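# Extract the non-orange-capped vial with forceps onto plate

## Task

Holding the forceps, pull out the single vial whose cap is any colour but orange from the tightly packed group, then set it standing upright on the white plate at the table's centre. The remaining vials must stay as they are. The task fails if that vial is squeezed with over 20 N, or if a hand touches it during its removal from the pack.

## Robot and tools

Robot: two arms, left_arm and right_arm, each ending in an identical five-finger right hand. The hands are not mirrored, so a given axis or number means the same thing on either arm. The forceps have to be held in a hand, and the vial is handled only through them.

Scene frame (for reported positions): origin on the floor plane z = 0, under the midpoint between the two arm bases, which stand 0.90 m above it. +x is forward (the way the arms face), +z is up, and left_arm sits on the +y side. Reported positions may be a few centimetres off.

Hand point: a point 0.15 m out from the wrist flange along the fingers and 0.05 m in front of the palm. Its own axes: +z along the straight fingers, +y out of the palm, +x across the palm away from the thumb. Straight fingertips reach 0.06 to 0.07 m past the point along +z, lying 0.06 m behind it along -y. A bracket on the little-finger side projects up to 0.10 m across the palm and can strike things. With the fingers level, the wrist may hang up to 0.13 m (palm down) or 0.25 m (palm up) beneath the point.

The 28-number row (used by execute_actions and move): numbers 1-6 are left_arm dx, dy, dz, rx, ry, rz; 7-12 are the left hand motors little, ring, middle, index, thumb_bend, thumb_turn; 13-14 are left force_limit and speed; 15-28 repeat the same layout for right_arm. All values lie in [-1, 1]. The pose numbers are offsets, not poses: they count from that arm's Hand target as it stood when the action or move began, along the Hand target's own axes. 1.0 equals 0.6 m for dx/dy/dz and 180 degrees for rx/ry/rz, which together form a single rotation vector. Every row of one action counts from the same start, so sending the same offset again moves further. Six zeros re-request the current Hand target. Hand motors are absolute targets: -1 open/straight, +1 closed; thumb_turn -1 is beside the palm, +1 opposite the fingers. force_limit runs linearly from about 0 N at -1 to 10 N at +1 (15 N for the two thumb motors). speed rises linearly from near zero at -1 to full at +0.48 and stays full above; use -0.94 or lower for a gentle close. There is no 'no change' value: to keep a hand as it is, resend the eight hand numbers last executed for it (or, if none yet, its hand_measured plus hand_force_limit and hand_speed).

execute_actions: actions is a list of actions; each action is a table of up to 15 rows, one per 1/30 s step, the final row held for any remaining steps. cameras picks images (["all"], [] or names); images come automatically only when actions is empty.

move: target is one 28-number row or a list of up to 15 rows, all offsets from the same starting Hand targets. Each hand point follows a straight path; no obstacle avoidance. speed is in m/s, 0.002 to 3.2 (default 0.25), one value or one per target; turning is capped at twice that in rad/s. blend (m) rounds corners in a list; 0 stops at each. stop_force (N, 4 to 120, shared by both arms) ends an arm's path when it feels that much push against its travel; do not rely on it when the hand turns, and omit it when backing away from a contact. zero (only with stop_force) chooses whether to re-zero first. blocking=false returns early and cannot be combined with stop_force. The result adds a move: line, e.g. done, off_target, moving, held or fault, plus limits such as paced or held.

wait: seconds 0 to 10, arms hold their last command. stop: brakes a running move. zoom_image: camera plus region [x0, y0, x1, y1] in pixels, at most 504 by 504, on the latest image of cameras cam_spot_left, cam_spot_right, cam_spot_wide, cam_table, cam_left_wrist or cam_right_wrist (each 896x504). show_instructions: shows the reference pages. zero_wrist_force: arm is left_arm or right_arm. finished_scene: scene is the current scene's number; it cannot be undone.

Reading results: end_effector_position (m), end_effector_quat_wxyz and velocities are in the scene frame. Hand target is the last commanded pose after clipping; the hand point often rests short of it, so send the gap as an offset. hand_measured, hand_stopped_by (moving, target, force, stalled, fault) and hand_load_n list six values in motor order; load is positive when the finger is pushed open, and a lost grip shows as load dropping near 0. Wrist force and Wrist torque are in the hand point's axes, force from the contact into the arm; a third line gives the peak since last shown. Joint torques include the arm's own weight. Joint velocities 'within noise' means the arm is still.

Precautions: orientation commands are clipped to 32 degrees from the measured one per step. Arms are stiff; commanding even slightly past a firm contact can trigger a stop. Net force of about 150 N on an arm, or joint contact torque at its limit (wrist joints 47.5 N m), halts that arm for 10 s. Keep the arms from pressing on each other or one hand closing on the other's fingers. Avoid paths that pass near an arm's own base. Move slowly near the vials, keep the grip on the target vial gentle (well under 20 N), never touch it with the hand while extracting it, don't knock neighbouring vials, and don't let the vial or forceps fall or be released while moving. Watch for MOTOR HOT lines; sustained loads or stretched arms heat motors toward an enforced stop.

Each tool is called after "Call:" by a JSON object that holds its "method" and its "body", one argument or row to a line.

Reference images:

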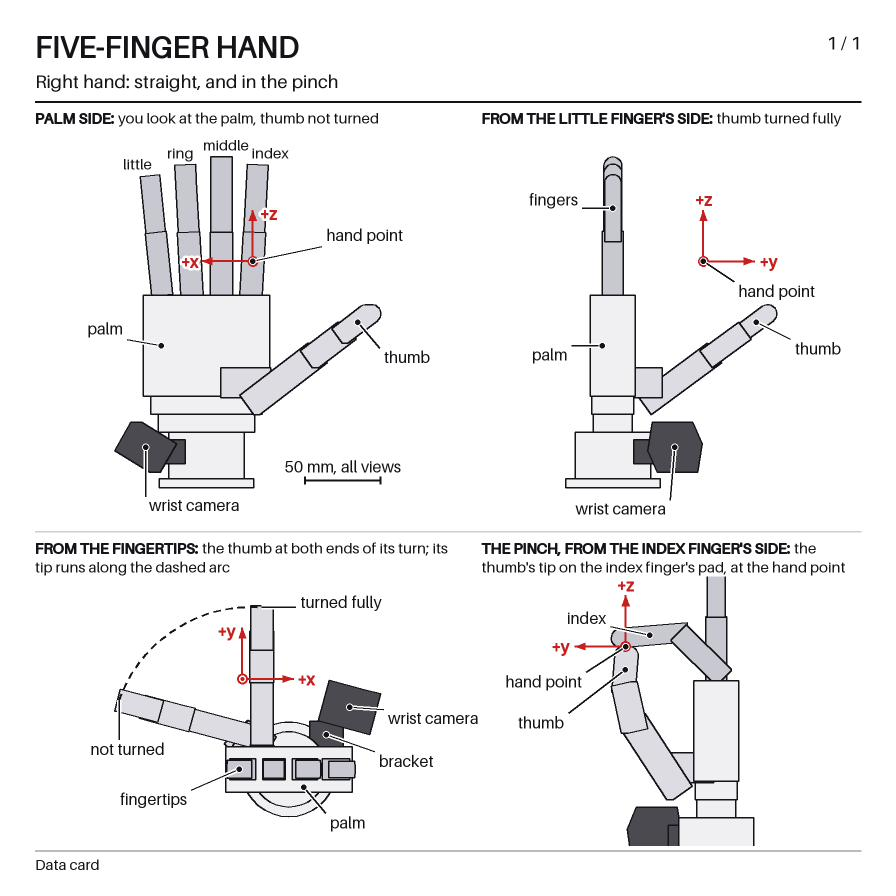

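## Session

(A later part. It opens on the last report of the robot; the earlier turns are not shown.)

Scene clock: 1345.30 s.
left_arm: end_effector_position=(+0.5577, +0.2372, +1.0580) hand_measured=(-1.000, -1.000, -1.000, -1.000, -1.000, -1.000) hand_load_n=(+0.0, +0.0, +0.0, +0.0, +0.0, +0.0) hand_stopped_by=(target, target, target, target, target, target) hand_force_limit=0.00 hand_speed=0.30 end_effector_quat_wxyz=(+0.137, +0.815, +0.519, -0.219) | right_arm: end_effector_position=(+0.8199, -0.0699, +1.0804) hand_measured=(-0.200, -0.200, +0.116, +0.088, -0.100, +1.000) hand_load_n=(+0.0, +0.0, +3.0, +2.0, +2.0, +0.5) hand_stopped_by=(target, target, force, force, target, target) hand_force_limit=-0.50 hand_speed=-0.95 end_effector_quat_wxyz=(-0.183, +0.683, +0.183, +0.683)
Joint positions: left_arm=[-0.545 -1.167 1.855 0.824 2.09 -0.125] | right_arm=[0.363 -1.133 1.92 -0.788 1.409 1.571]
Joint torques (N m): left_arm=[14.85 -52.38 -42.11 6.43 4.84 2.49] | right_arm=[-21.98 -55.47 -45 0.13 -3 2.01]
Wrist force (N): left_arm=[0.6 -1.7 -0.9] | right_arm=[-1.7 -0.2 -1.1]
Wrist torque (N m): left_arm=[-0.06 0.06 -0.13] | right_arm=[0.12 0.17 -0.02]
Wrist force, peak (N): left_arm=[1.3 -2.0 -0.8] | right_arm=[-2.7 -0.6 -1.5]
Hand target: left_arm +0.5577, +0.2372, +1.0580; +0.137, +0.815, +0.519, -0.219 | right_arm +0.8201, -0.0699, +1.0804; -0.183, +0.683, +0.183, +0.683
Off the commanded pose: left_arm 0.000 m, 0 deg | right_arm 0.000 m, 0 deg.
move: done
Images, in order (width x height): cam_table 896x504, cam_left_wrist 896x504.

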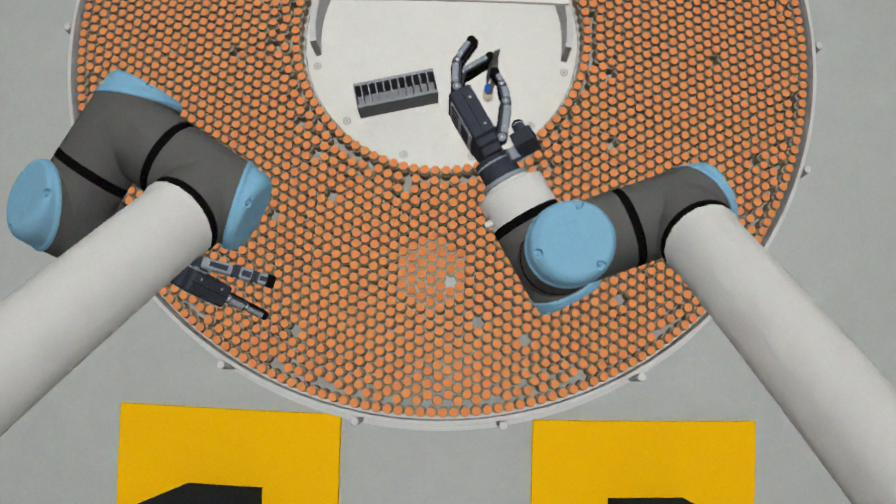

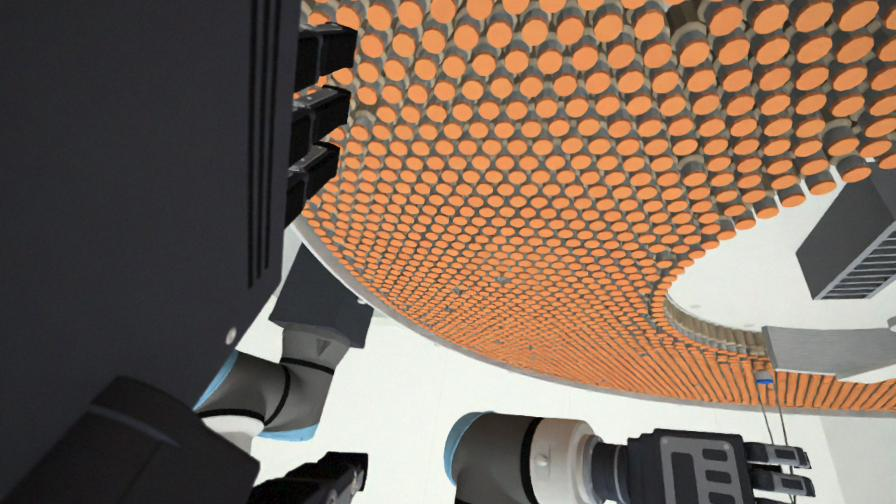

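Call:
{"method": "move", "body": {
  "target": [0,0,0,0,0,0,-1,-1,-1,-1,-1,-1,0,0.3,-0.08,0,0,0,0,0,-0.2,-0.2,0.23,0.2,-0.1,1,-0.5,-0.95],
  "speed": 0.05,
  "cameras": ["cam_left_wrist"]
}}

Call:
{"method": "zoom_image", "body": {
  "camera": "cam_left_wrist",
  "region": [720, 260, 860, 400]
}}

Scene clock: 1356.93 s.
left_arm: end_effector_position=(+0.5577, +0.2372, +1.0580) hand_measured=(-1.000, -1.000, -1.000, -1.000, -1.000, -1.000) hand_load_n=(+0.0, +0.0, +0.0, +0.0, +0.0, +0.0) hand_stopped_by=(target, target, target, target, target, target) hand_force_limit=0.00 hand_speed=0.30 end_effector_quat_wxyz=(+0.137, +0.815, +0.519, -0.219) | right_arm: end_effector_position=(+0.8201, -0.0699, +1.0326) hand_measured=(-0.200, -0.200, +0.116, +0.088, -0.100, +1.000) hand_load_n=(+0.5, +0.0, +3.5, +2.5, +2.0, +1.0) hand_stopped_by=(target, target, force, force, target, target) hand_force_limit=-0.50 hand_speed=-0.95 end_effector_quat_wxyz=(-0.183, +0.683, +0.183, +0.683)
Joint positions: left_arm=[-0.545 -1.167 1.855 0.824 2.09 -0.125] | right_arm=[0.363 -1.071 1.938 -0.867 1.409 1.571]
Joint torques (N m): left_arm=[15.68 -51.46 -42 6.48 4.99 2.21] | right_arm=[-15.84 -55.9 -19.25 -5.57 -1.88 -3.44]
Wrist force (N): left_arm=[0.9 -1.7 -0.7] | right_arm=[-1.7 -0.2 -1.2]
Wrist torque (N m): left_arm=[-0.09 -0.01 -0.10] | right_arm=[0.13 0.19 -0.01]
Wrist force, peak (N): left_arm=[1.1 -1.9 -1.0] | right_arm=[-2.4 0.3 -1.2]
Hand target: left_arm +0.5577, +0.2372, +1.0580; +0.137, +0.815, +0.519, -0.219 | right_arm +0.8201, -0.0699, +1.0324; -0.183, +0.683, +0.183, +0.683
Off the commanded pose: left_arm 0.000 m, 0 deg | right_arm 0.000 m, 0 deg.
move: done
Images, in order (width x height): cam_left_wrist 896x504.

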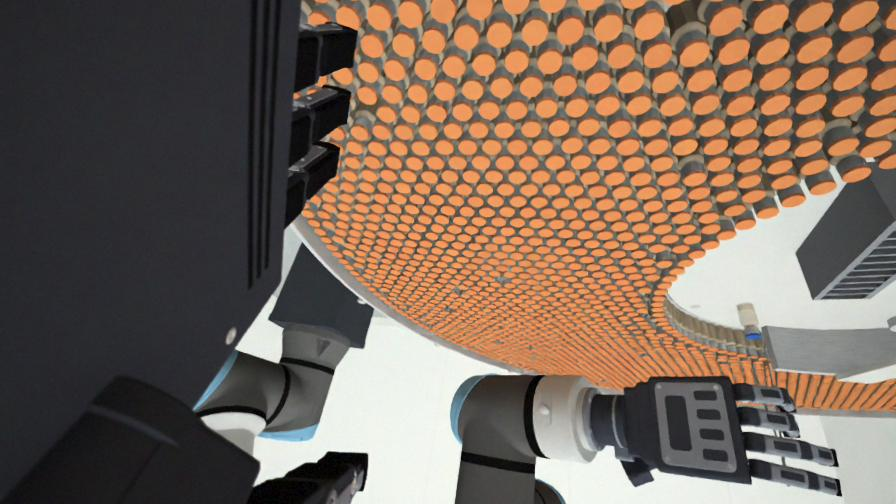

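Scaled by 3.600 from the camera's 896x504 image, which has a finer 1280x720 frame.

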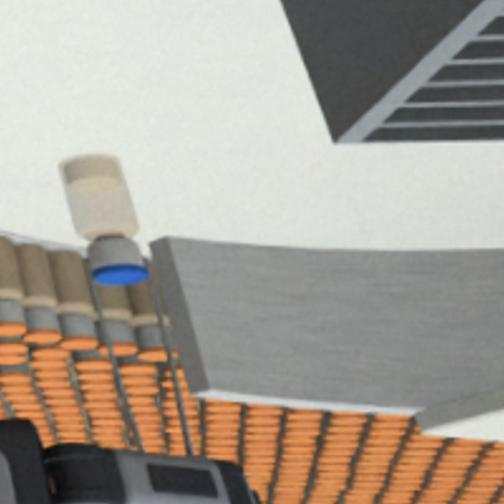

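Call:
{"method": "move", "body": {
  "target": [0,0,0,0,0,0,-1,-1,-1,-1,-1,-1,0,0.3,-0.04,0,0,0,0,0,-0.2,-0.2,0.23,0.2,-0.1,1,-0.5,-0.95],
  "speed": 0.008,
  "stop_force": 4,
  "cameras": ["cam_left_wrist"]
}}

Call:
{"method": "zoom_image", "body": {
  "camera": "cam_left_wrist",
  "region": [720, 240, 860, 380]
}}

Scene clock: 1368.33 s.
left_arm: end_effector_position=(+0.5577, +0.2372, +1.0580) hand_measured=(-1.000, -1.000, -1.000, -1.000, -1.000, -1.000) hand_load_n=(+0.0, +0.0, +0.0, +0.0, +0.0, +0.0) hand_stopped_by=(target, target, target, target, target, target) hand_force_limit=0.00 hand_speed=0.30 end_effector_quat_wxyz=(+0.137, +0.815, +0.519, -0.219) | right_arm: end_effector_position=(+0.8201, -0.0699, +1.0084) hand_measured=(-0.200, -0.200, +0.116, +0.088, -0.100, +1.000) hand_load_n=(+0.0, -0.5, +3.5, +2.0, +2.0, +0.5) hand_stopped_by=(target, target, force, force, target, target) hand_force_limit=-0.50 hand_speed=-0.95 end_effector_quat_wxyz=(-0.183, +0.683, +0.183, +0.683)
Joint positions: left_arm=[-0.545 -1.167 1.855 0.824 2.09 -0.125] | right_arm=[0.363 -1.038 1.944 -0.907 1.409 1.571]
Joint torques (N m): left_arm=[13.25 -50.51 -42.28 6.38 4.86 1.99] | right_arm=[9.15 -55.57 -16.84 -5.2 1.39 2.12]
Wrist force (N): left_arm=[0.9 -1.6 -1.1] | right_arm=[-1.8 0.2 -0.8]
Wrist torque (N m): left_arm=[-0.06 0.01 -0.10] | right_arm=[0.12 0.22 -0.02]
Wrist force, peak (N): left_arm=[1.0 -2.0 -1.0] | right_arm=[-2.3 -0.5 -0.8]
Hand target: left_arm +0.5577, +0.2372, +1.0580; +0.137, +0.815, +0.519, -0.219 | right_arm +0.8201, -0.0699, +1.0084; -0.183, +0.683, +0.183, +0.683
Off the commanded pose: left_arm 0.000 m, 0 deg | right_arm 0.000 m, 0 deg.
move: done
Images, in order (width x height): cam_left_wrist 896x504.

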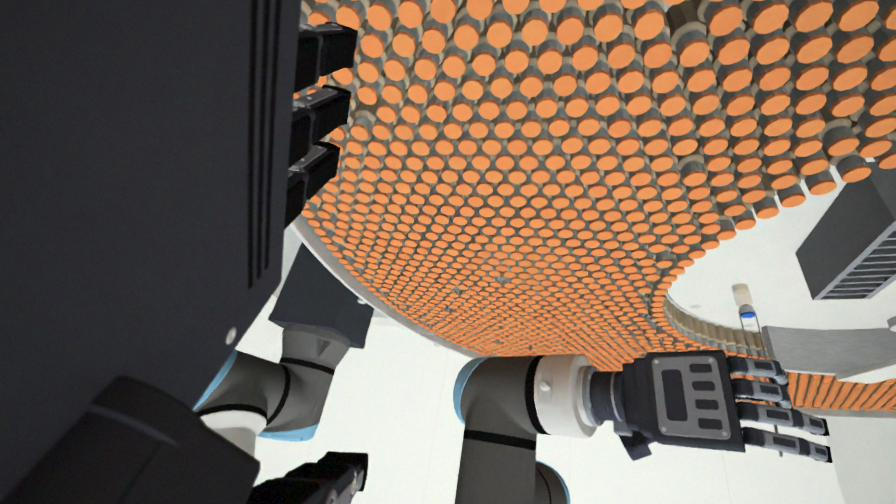

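Scaled by 3.600 from the camera's 896x504 image, which has a finer 1280x720 frame.

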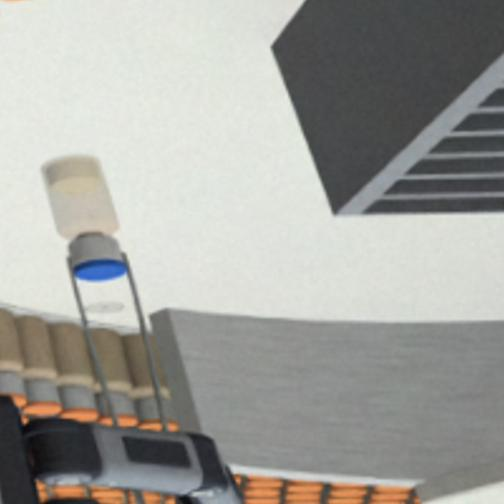

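Call:
{"method": "move", "body": {
  "target": [0,0,0,0,0,0,-1,-1,-1,-1,-1,-1,0,0.3,-0.03,0,0,0,0,0,-0.2,-0.2,0.23,0.2,-0.1,1,-0.5,-0.95],
  "speed": 0.005,
  "stop_force": 4,
  "cameras": ["cam_left_wrist"]
}}

Call:
{"method": "zoom_image", "body": {
  "camera": "cam_left_wrist",
  "region": [700, 250, 820, 370]
}}

Scene clock: 1376.00 s.
left_arm: end_effector_position=(+0.5577, +0.2372, +1.0580) hand_measured=(-1.000, -1.000, -1.000, -1.000, -1.000, -1.000) hand_load_n=(+0.0, +0.0, +0.0, +0.0, +0.0, +0.0) hand_stopped_by=(target, target, target, target, target, target) hand_force_limit=0.00 hand_speed=0.30 end_effector_quat_wxyz=(+0.137, +0.815, +0.519, -0.219) | right_arm: end_effector_position=(+0.8201, -0.0699, +0.9986) hand_measured=(-0.200, -0.200, +0.116, +0.088, -0.100, +1.000) hand_load_n=(+0.0, +0.0, +5.5, +4.5, +3.0, -0.5) hand_stopped_by=(target, target, force, force, target, target) hand_force_limit=-0.50 hand_speed=-0.95 end_effector_quat_wxyz=(-0.183, +0.683, +0.183, +0.683)
Joint positions: left_arm=[-0.545 -1.167 1.855 0.824 2.09 -0.125] | right_arm=[0.363 -1.025 1.946 -0.923 1.409 1.571]
Joint torques (N m): left_arm=[14.14 -51.87 -41.61 6.22 4.65 2.18] | right_arm=[10.61 -90.44 -29.8 0.3 1.41 2.76]
Wrist force (N): left_arm=[0.9 -1.4 -1.0] | right_arm=[1.3 0.0 -1.1]
Wrist torque (N m): left_arm=[-0.03 0.01 -0.09] | right_arm=[0.11 0.16 -0.01]
Wrist force, peak (N): left_arm=[0.9 -2.0 -1.1] | right_arm=[3.5 0.0 -0.5]
Hand target: left_arm +0.5577, +0.2372, +1.0580; +0.137, +0.815, +0.519, -0.219 | right_arm +0.8201, -0.0698, +0.9986; -0.183, +0.683, +0.183, +0.683 (not the last commanded pose)
Off the commanded pose: left_arm 0.000 m, 0 deg | right_arm 0.008 m, 0 deg.
move: contact (right_arm)
Images, in order (width x height): cam_left_wrist 896x504.

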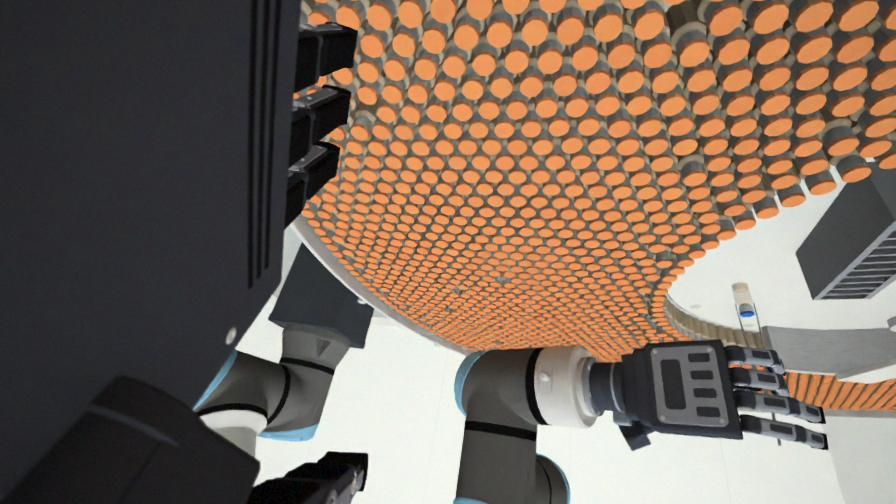

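Scaled by 4.200 from the camera's 896x504 image, which has a finer 1280x720 frame.

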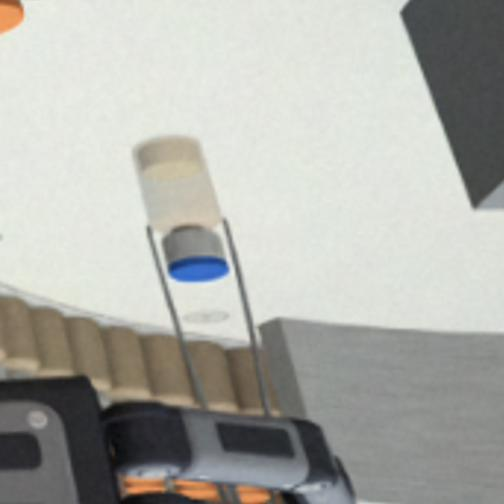

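Call:
{"method": "move", "body": {
  "target": [0,0,0,0,0,0,-1,-1,-1,-1,-1,-1,0,0.3,0.0015,0,0,0,0,0,-0.2,-0.2,0.23,0.2,-0.1,1,-0.5,-0.95],
  "speed": 0.01,
  "cameras": ["cam_left_wrist"]
}}

Call:
{"method": "zoom_image", "body": {
  "camera": "cam_left_wrist",
  "region": [720, 270, 780, 330]
}}

Scene clock: 1390.33 s.
left_arm: end_effector_position=(+0.5577, +0.2372, +1.0580) hand_measured=(-1.000, -1.000, -1.000, -1.000, -1.000, -1.000) hand_load_n=(+0.0, +0.0, +0.0, +0.0, +0.0, +0.0) hand_stopped_by=(target, target, target, target, target, target) hand_force_limit=0.00 hand_speed=0.30 end_effector_quat_wxyz=(+0.137, +0.815, +0.519, -0.219) | right_arm: end_effector_position=(+0.8201, -0.0698, +0.9994) hand_measured=(-0.200, -0.200, +0.116, +0.088, -0.100, +1.000) hand_load_n=(+0.0, +0.0, +4.5, +3.5, +3.0, +0.0) hand_stopped_by=(target, target, force, force, target, target) hand_force_limit=-0.50 hand_speed=-0.95 end_effector_quat_wxyz=(-0.183, +0.683, +0.183, +0.683)
Joint positions: left_arm=[-0.545 -1.167 1.855 0.824 2.09 -0.125] | right_arm=[0.363 -1.026 1.946 -0.921 1.409 1.571]
Joint torques (N m): left_arm=[15.88 -51.02 -41.81 6.43 4.56 1.94] | right_arm=[8.96 -92.75 -40.51 0.11 1.09 2.41]
Wrist force (N): left_arm=[0.9 -1.8 -1.1] | right_arm=[-0.5 -0.1 -0.7]
Wrist torque (N m): left_arm=[-0.07 0.02 -0.11] | right_arm=[0.05 0.11 0.00]
Wrist force, peak (N): left_arm=[1.1 -1.8 -0.9] | right_arm=[1.8 0.0 -1.2]
Hand target: left_arm +0.5577, +0.2372, +1.0580; +0.137, +0.815, +0.519, -0.219 | right_arm +0.8201, -0.0698, +0.9995; -0.183, +0.683, +0.183, +0.683
Off the commanded pose: left_arm 0.000 m, 0 deg | right_arm 0.000 m, 0 deg.
move: done
Images, in order (width x height): cam_left_wrist 896x504.

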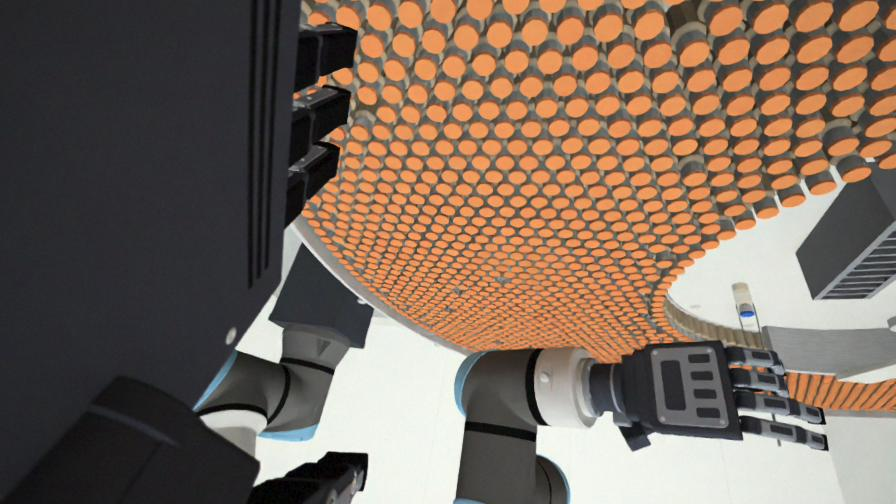

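Scaled by 8.400 from the camera's 896x504 image, which has a finer 1280x720 frame.

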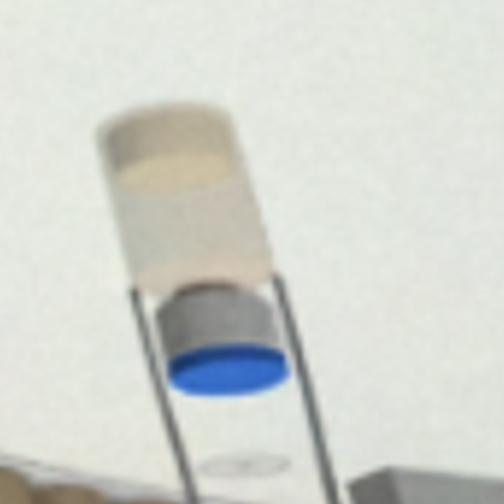

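Call:
{"method": "move", "body": {
  "target": [0,0,0,0,0,0,-1,-1,-1,-1,-1,-1,0,0.3,0.0015,0,-0.0012,0,0,0,-0.2,-0.2,0.09,0.056,-0.1,1,-0.5,-0.95],
  "speed": 0.01,
  "cameras": ["cam_left_wrist"]
}}

Call:
{"method": "zoom_image", "body": {
  "camera": "cam_left_wrist",
  "region": [720, 270, 780, 330]
}}

Scene clock: 1396.87 s.
left_arm: end_effector_position=(+0.5577, +0.2372, +1.0580) hand_measured=(-1.000, -1.000, -1.000, -1.000, -1.000, -1.000) hand_load_n=(+0.0, +0.0, +0.0, +0.0, +0.0, +0.0) hand_stopped_by=(target, target, target, target, target, target) hand_force_limit=0.00 hand_speed=0.30 end_effector_quat_wxyz=(+0.137, +0.815, +0.519, -0.219) | right_arm: end_effector_position=(+0.8195, -0.0701, +1.0003) hand_measured=(-0.200, -0.200, +0.090, +0.056, -0.100, +1.000) hand_load_n=(+0.0, +0.0, +0.5, +0.0, +0.5, +0.5) hand_stopped_by=(target, target, target, target, target, target) hand_force_limit=-0.50 hand_speed=-0.95 end_effector_quat_wxyz=(-0.183, +0.683, +0.183, +0.683)
Joint positions: left_arm=[-0.545 -1.167 1.855 0.824 2.09 -0.125] | right_arm=[0.363 -1.028 1.947 -0.92 1.409 1.571]
Joint torques (N m): left_arm=[15.48 -51.26 -41.83 6.37 4.65 1.93] | right_arm=[-22.65 -90.38 -16.32 -0.45 -2.59 2.42]
Wrist force (N): left_arm=[0.4 -1.7 -1.2] | right_arm=[-1.4 -0.6 -1.1]
Wrist torque (N m): left_arm=[-0.06 0.08 -0.14] | right_arm=[0.00 0.16 -0.03]
Wrist force, peak (N): left_arm=[1.1 -1.9 -1.1] | right_arm=[-2.0 -0.4 -1.1]
Hand target: left_arm +0.5577, +0.2372, +1.0580; +0.137, +0.815, +0.519, -0.219 | right_arm +0.8195, -0.0702, +1.0004; -0.183, +0.683, +0.183, +0.683
Off the commanded pose: left_arm 0.000 m, 0 deg | right_arm 0.000 m, 0 deg.
move: done
Images, in order (width x height): cam_left_wrist 896x504.

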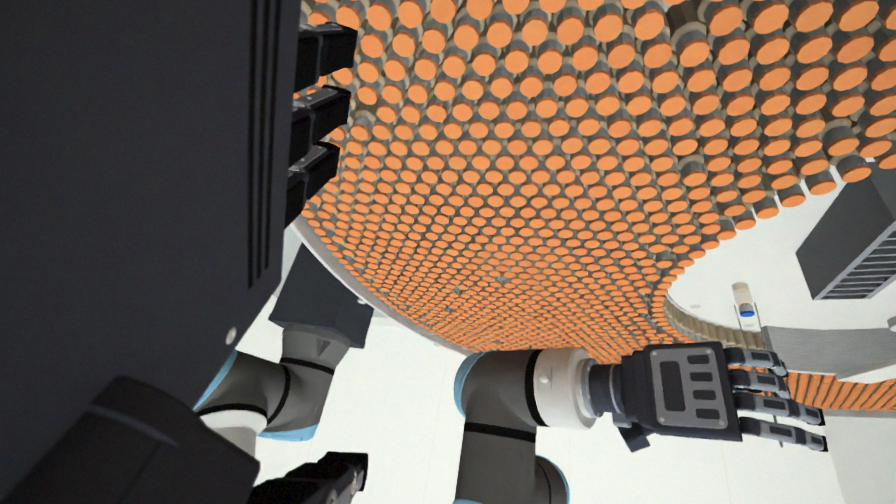

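Scaled by 8.400 from the camera's 896x504 image, which has a finer 1280x720 frame.

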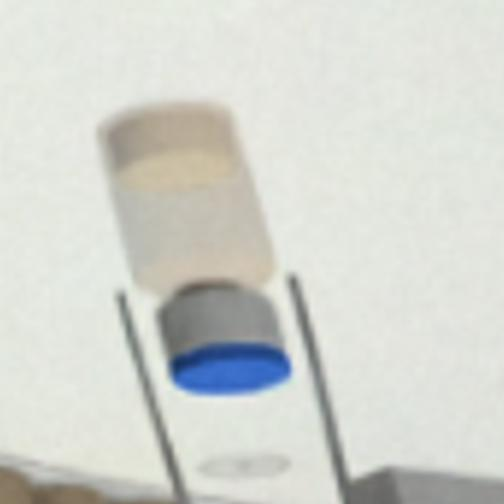

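Call:
{"method": "move", "body": {
  "target": [0,0,0,0,0,0,-1,-1,-1,-1,-1,-1,0,0.3,0.075,0,0,0,0,0,-0.2,-0.2,0.09,0.056,-0.1,1,-0.5,-0.95],
  "speed": 0.03,
  "cameras": ["cam_left_wrist"]
}}

Call:
{"method": "zoom_image", "body": {
  "camera": "cam_left_wrist",
  "region": [690, 240, 830, 380]
}}

Scene clock: 1403.63 s.
left_arm: end_effector_position=(+0.5577, +0.2372, +1.0580) hand_measured=(-1.000, -1.000, -1.000, -1.000, -1.000, -1.000) hand_load_n=(+0.0, +0.0, +0.0, +0.0, +0.0, +0.0) hand_stopped_by=(target, target, target, target, target, target) hand_force_limit=0.00 hand_speed=0.30 end_effector_quat_wxyz=(+0.137, +0.815, +0.519, -0.219) | right_arm: end_effector_position=(+0.8195, -0.0702, +1.0452) hand_measured=(-0.200, -0.200, +0.090, +0.056, -0.100, +1.000) hand_load_n=(+0.0, +0.0, +0.5, +0.5, +0.5, +0.5) hand_stopped_by=(target, target, target, target, target, target) hand_force_limit=-0.50 hand_speed=-0.95 end_effector_quat_wxyz=(-0.183, +0.683, +0.183, +0.683)
Joint positions: left_arm=[-0.545 -1.167 1.855 0.824 2.09 -0.125] | right_arm=[0.363 -1.089 1.935 -0.847 1.409 1.571]
Joint torques (N m): left_arm=[15.1 -52.25 -41.4 6.26 4.51 1.72] | right_arm=[-22.16 -91.57 -42.69 -0.33 -3.06 2.4]
Wrist force (N): left_arm=[0.8 -1.4 -1.0] | right_arm=[-1.7 0.1 -0.8]
Wrist torque (N m): left_arm=[-0.03 0.03 -0.10] | right_arm=[0.14 0.19 -0.03]
Wrist force, peak (N): left_arm=[1.0 -2.0 -1.1] | right_arm=[-2.1 -0.2 -1.5]
Hand target: left_arm +0.5577, +0.2372, +1.0580; +0.137, +0.815, +0.519, -0.219 | right_arm +0.8195, -0.0702, +1.0454; -0.183, +0.683, +0.183, +0.683
Off the commanded pose: left_arm 0.000 m, 0 deg | right_arm 0.000 m, 0 deg.
move: done
Images, in order (width x height): cam_left_wrist 896x504.

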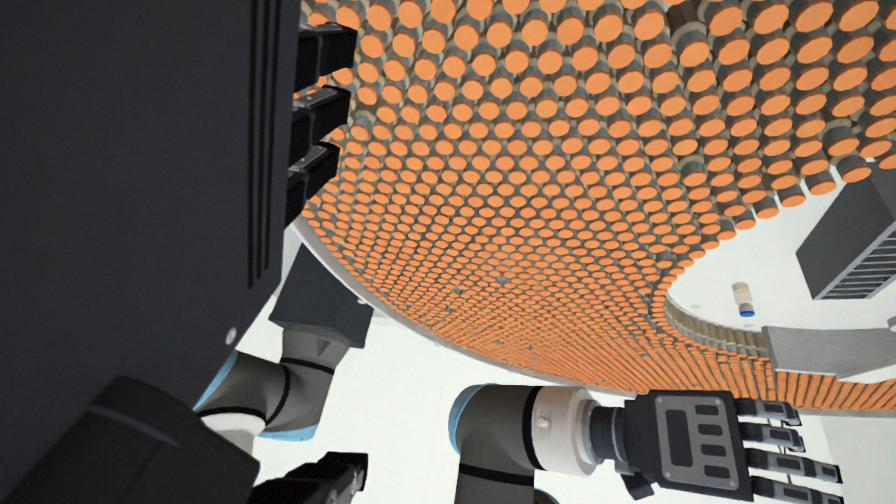

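Scaled by 3.600 from the camera's 896x504 image, which has a finer 1280x720 frame.

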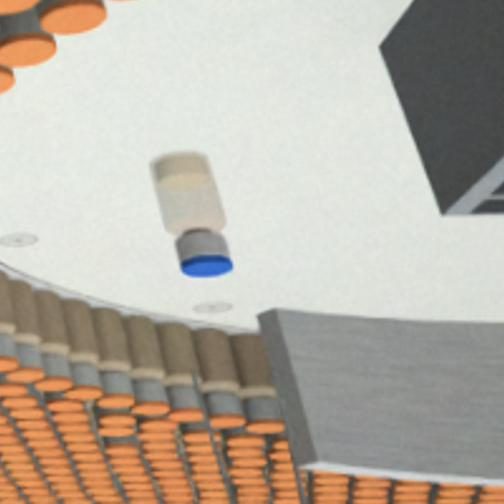

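Call:
{"method": "move", "body": {
  "target": [0,0,0,0,0,0,-1,-1,-1,-1,-1,-1,0,0.3,0.0833,0.1155,-0.0667,0,0,0,-0.2,-0.2,0.11,0.076,-0.1,1,-0.7,-0.95],
  "speed": 0.1,
  "cameras": ["cam_table"]
}}

Call:
{"method": "zoom_image", "body": {
  "camera": "cam_table",
  "region": [400, 0, 600, 200]
}}

Scene clock: 1412.23 s.
left_arm: end_effector_position=(+0.5577, +0.2372, +1.0580) hand_measured=(-1.000, -1.000, -1.000, -1.000, -1.000, -1.000) hand_load_n=(+0.0, +0.0, +0.5, +0.0, +0.0, +0.0) hand_stopped_by=(target, target, target, target, target, target) hand_force_limit=0.00 hand_speed=0.30 end_effector_quat_wxyz=(+0.137, +0.815, +0.519, -0.219) | right_arm: end_effector_position=(+0.8195, -0.1501, +1.0952) hand_measured=(-0.200, -0.200, +0.110, +0.076, -0.100, +1.000) hand_load_n=(+0.0, +0.0, +1.5, +0.5, +1.0, +1.0) hand_stopped_by=(target, target, target, target, target, target) hand_force_limit=-0.70 hand_speed=-0.95 end_effector_quat_wxyz=(-0.183, +0.683, +0.183, +0.683)
Joint positions: left_arm=[-0.545 -1.167 1.855 0.824 2.09 -0.125] | right_arm=[0.244 -1.207 2.002 -0.795 1.29 1.571]
Joint torques (N m): left_arm=[14.8 -51.91 -41.97 6.33 4.68 1.89] | right_arm=[-20.94 -82.87 -20.54 -0.77 -3.12 2.73]
Wrist force (N): left_arm=[0.9 -1.7 -1.1] | right_arm=[-1.5 0.0 -0.9]
Wrist torque (N m): left_arm=[-0.07 0.01 -0.10] | right_arm=[0.12 0.14 -0.03]
Wrist force, peak (N): left_arm=[1.0 -1.9 -0.9] | right_arm=[-1.9 -0.7 -1.4]
Hand target: left_arm +0.5577, +0.2372, +1.0580; +0.137, +0.815, +0.519, -0.219 | right_arm +0.8195, -0.1503, +1.0953; -0.183, +0.683, +0.183, +0.683
Off the commanded pose: left_arm 0.000 m, 0 deg | right_arm 0.000 m, 0 deg.
move: done
Images, in order (width x height): cam_table 896x504.

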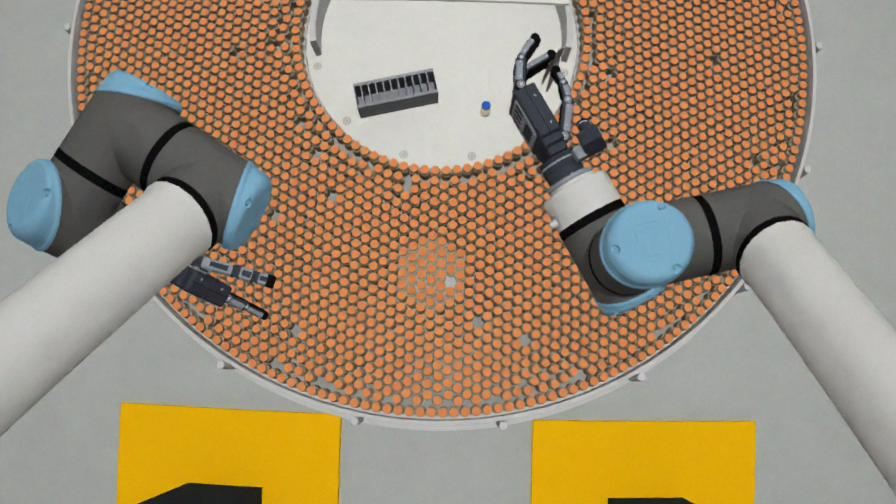

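Scaled by 2.520 from the camera's 896x504 image, which has a finer 1280x720 frame.

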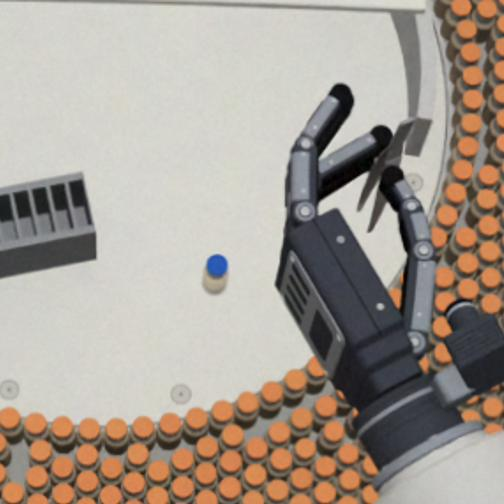

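Call:
{"method": "finished_scene", "body": {
  "scene": 1
}}

The scene is finished: the task was done.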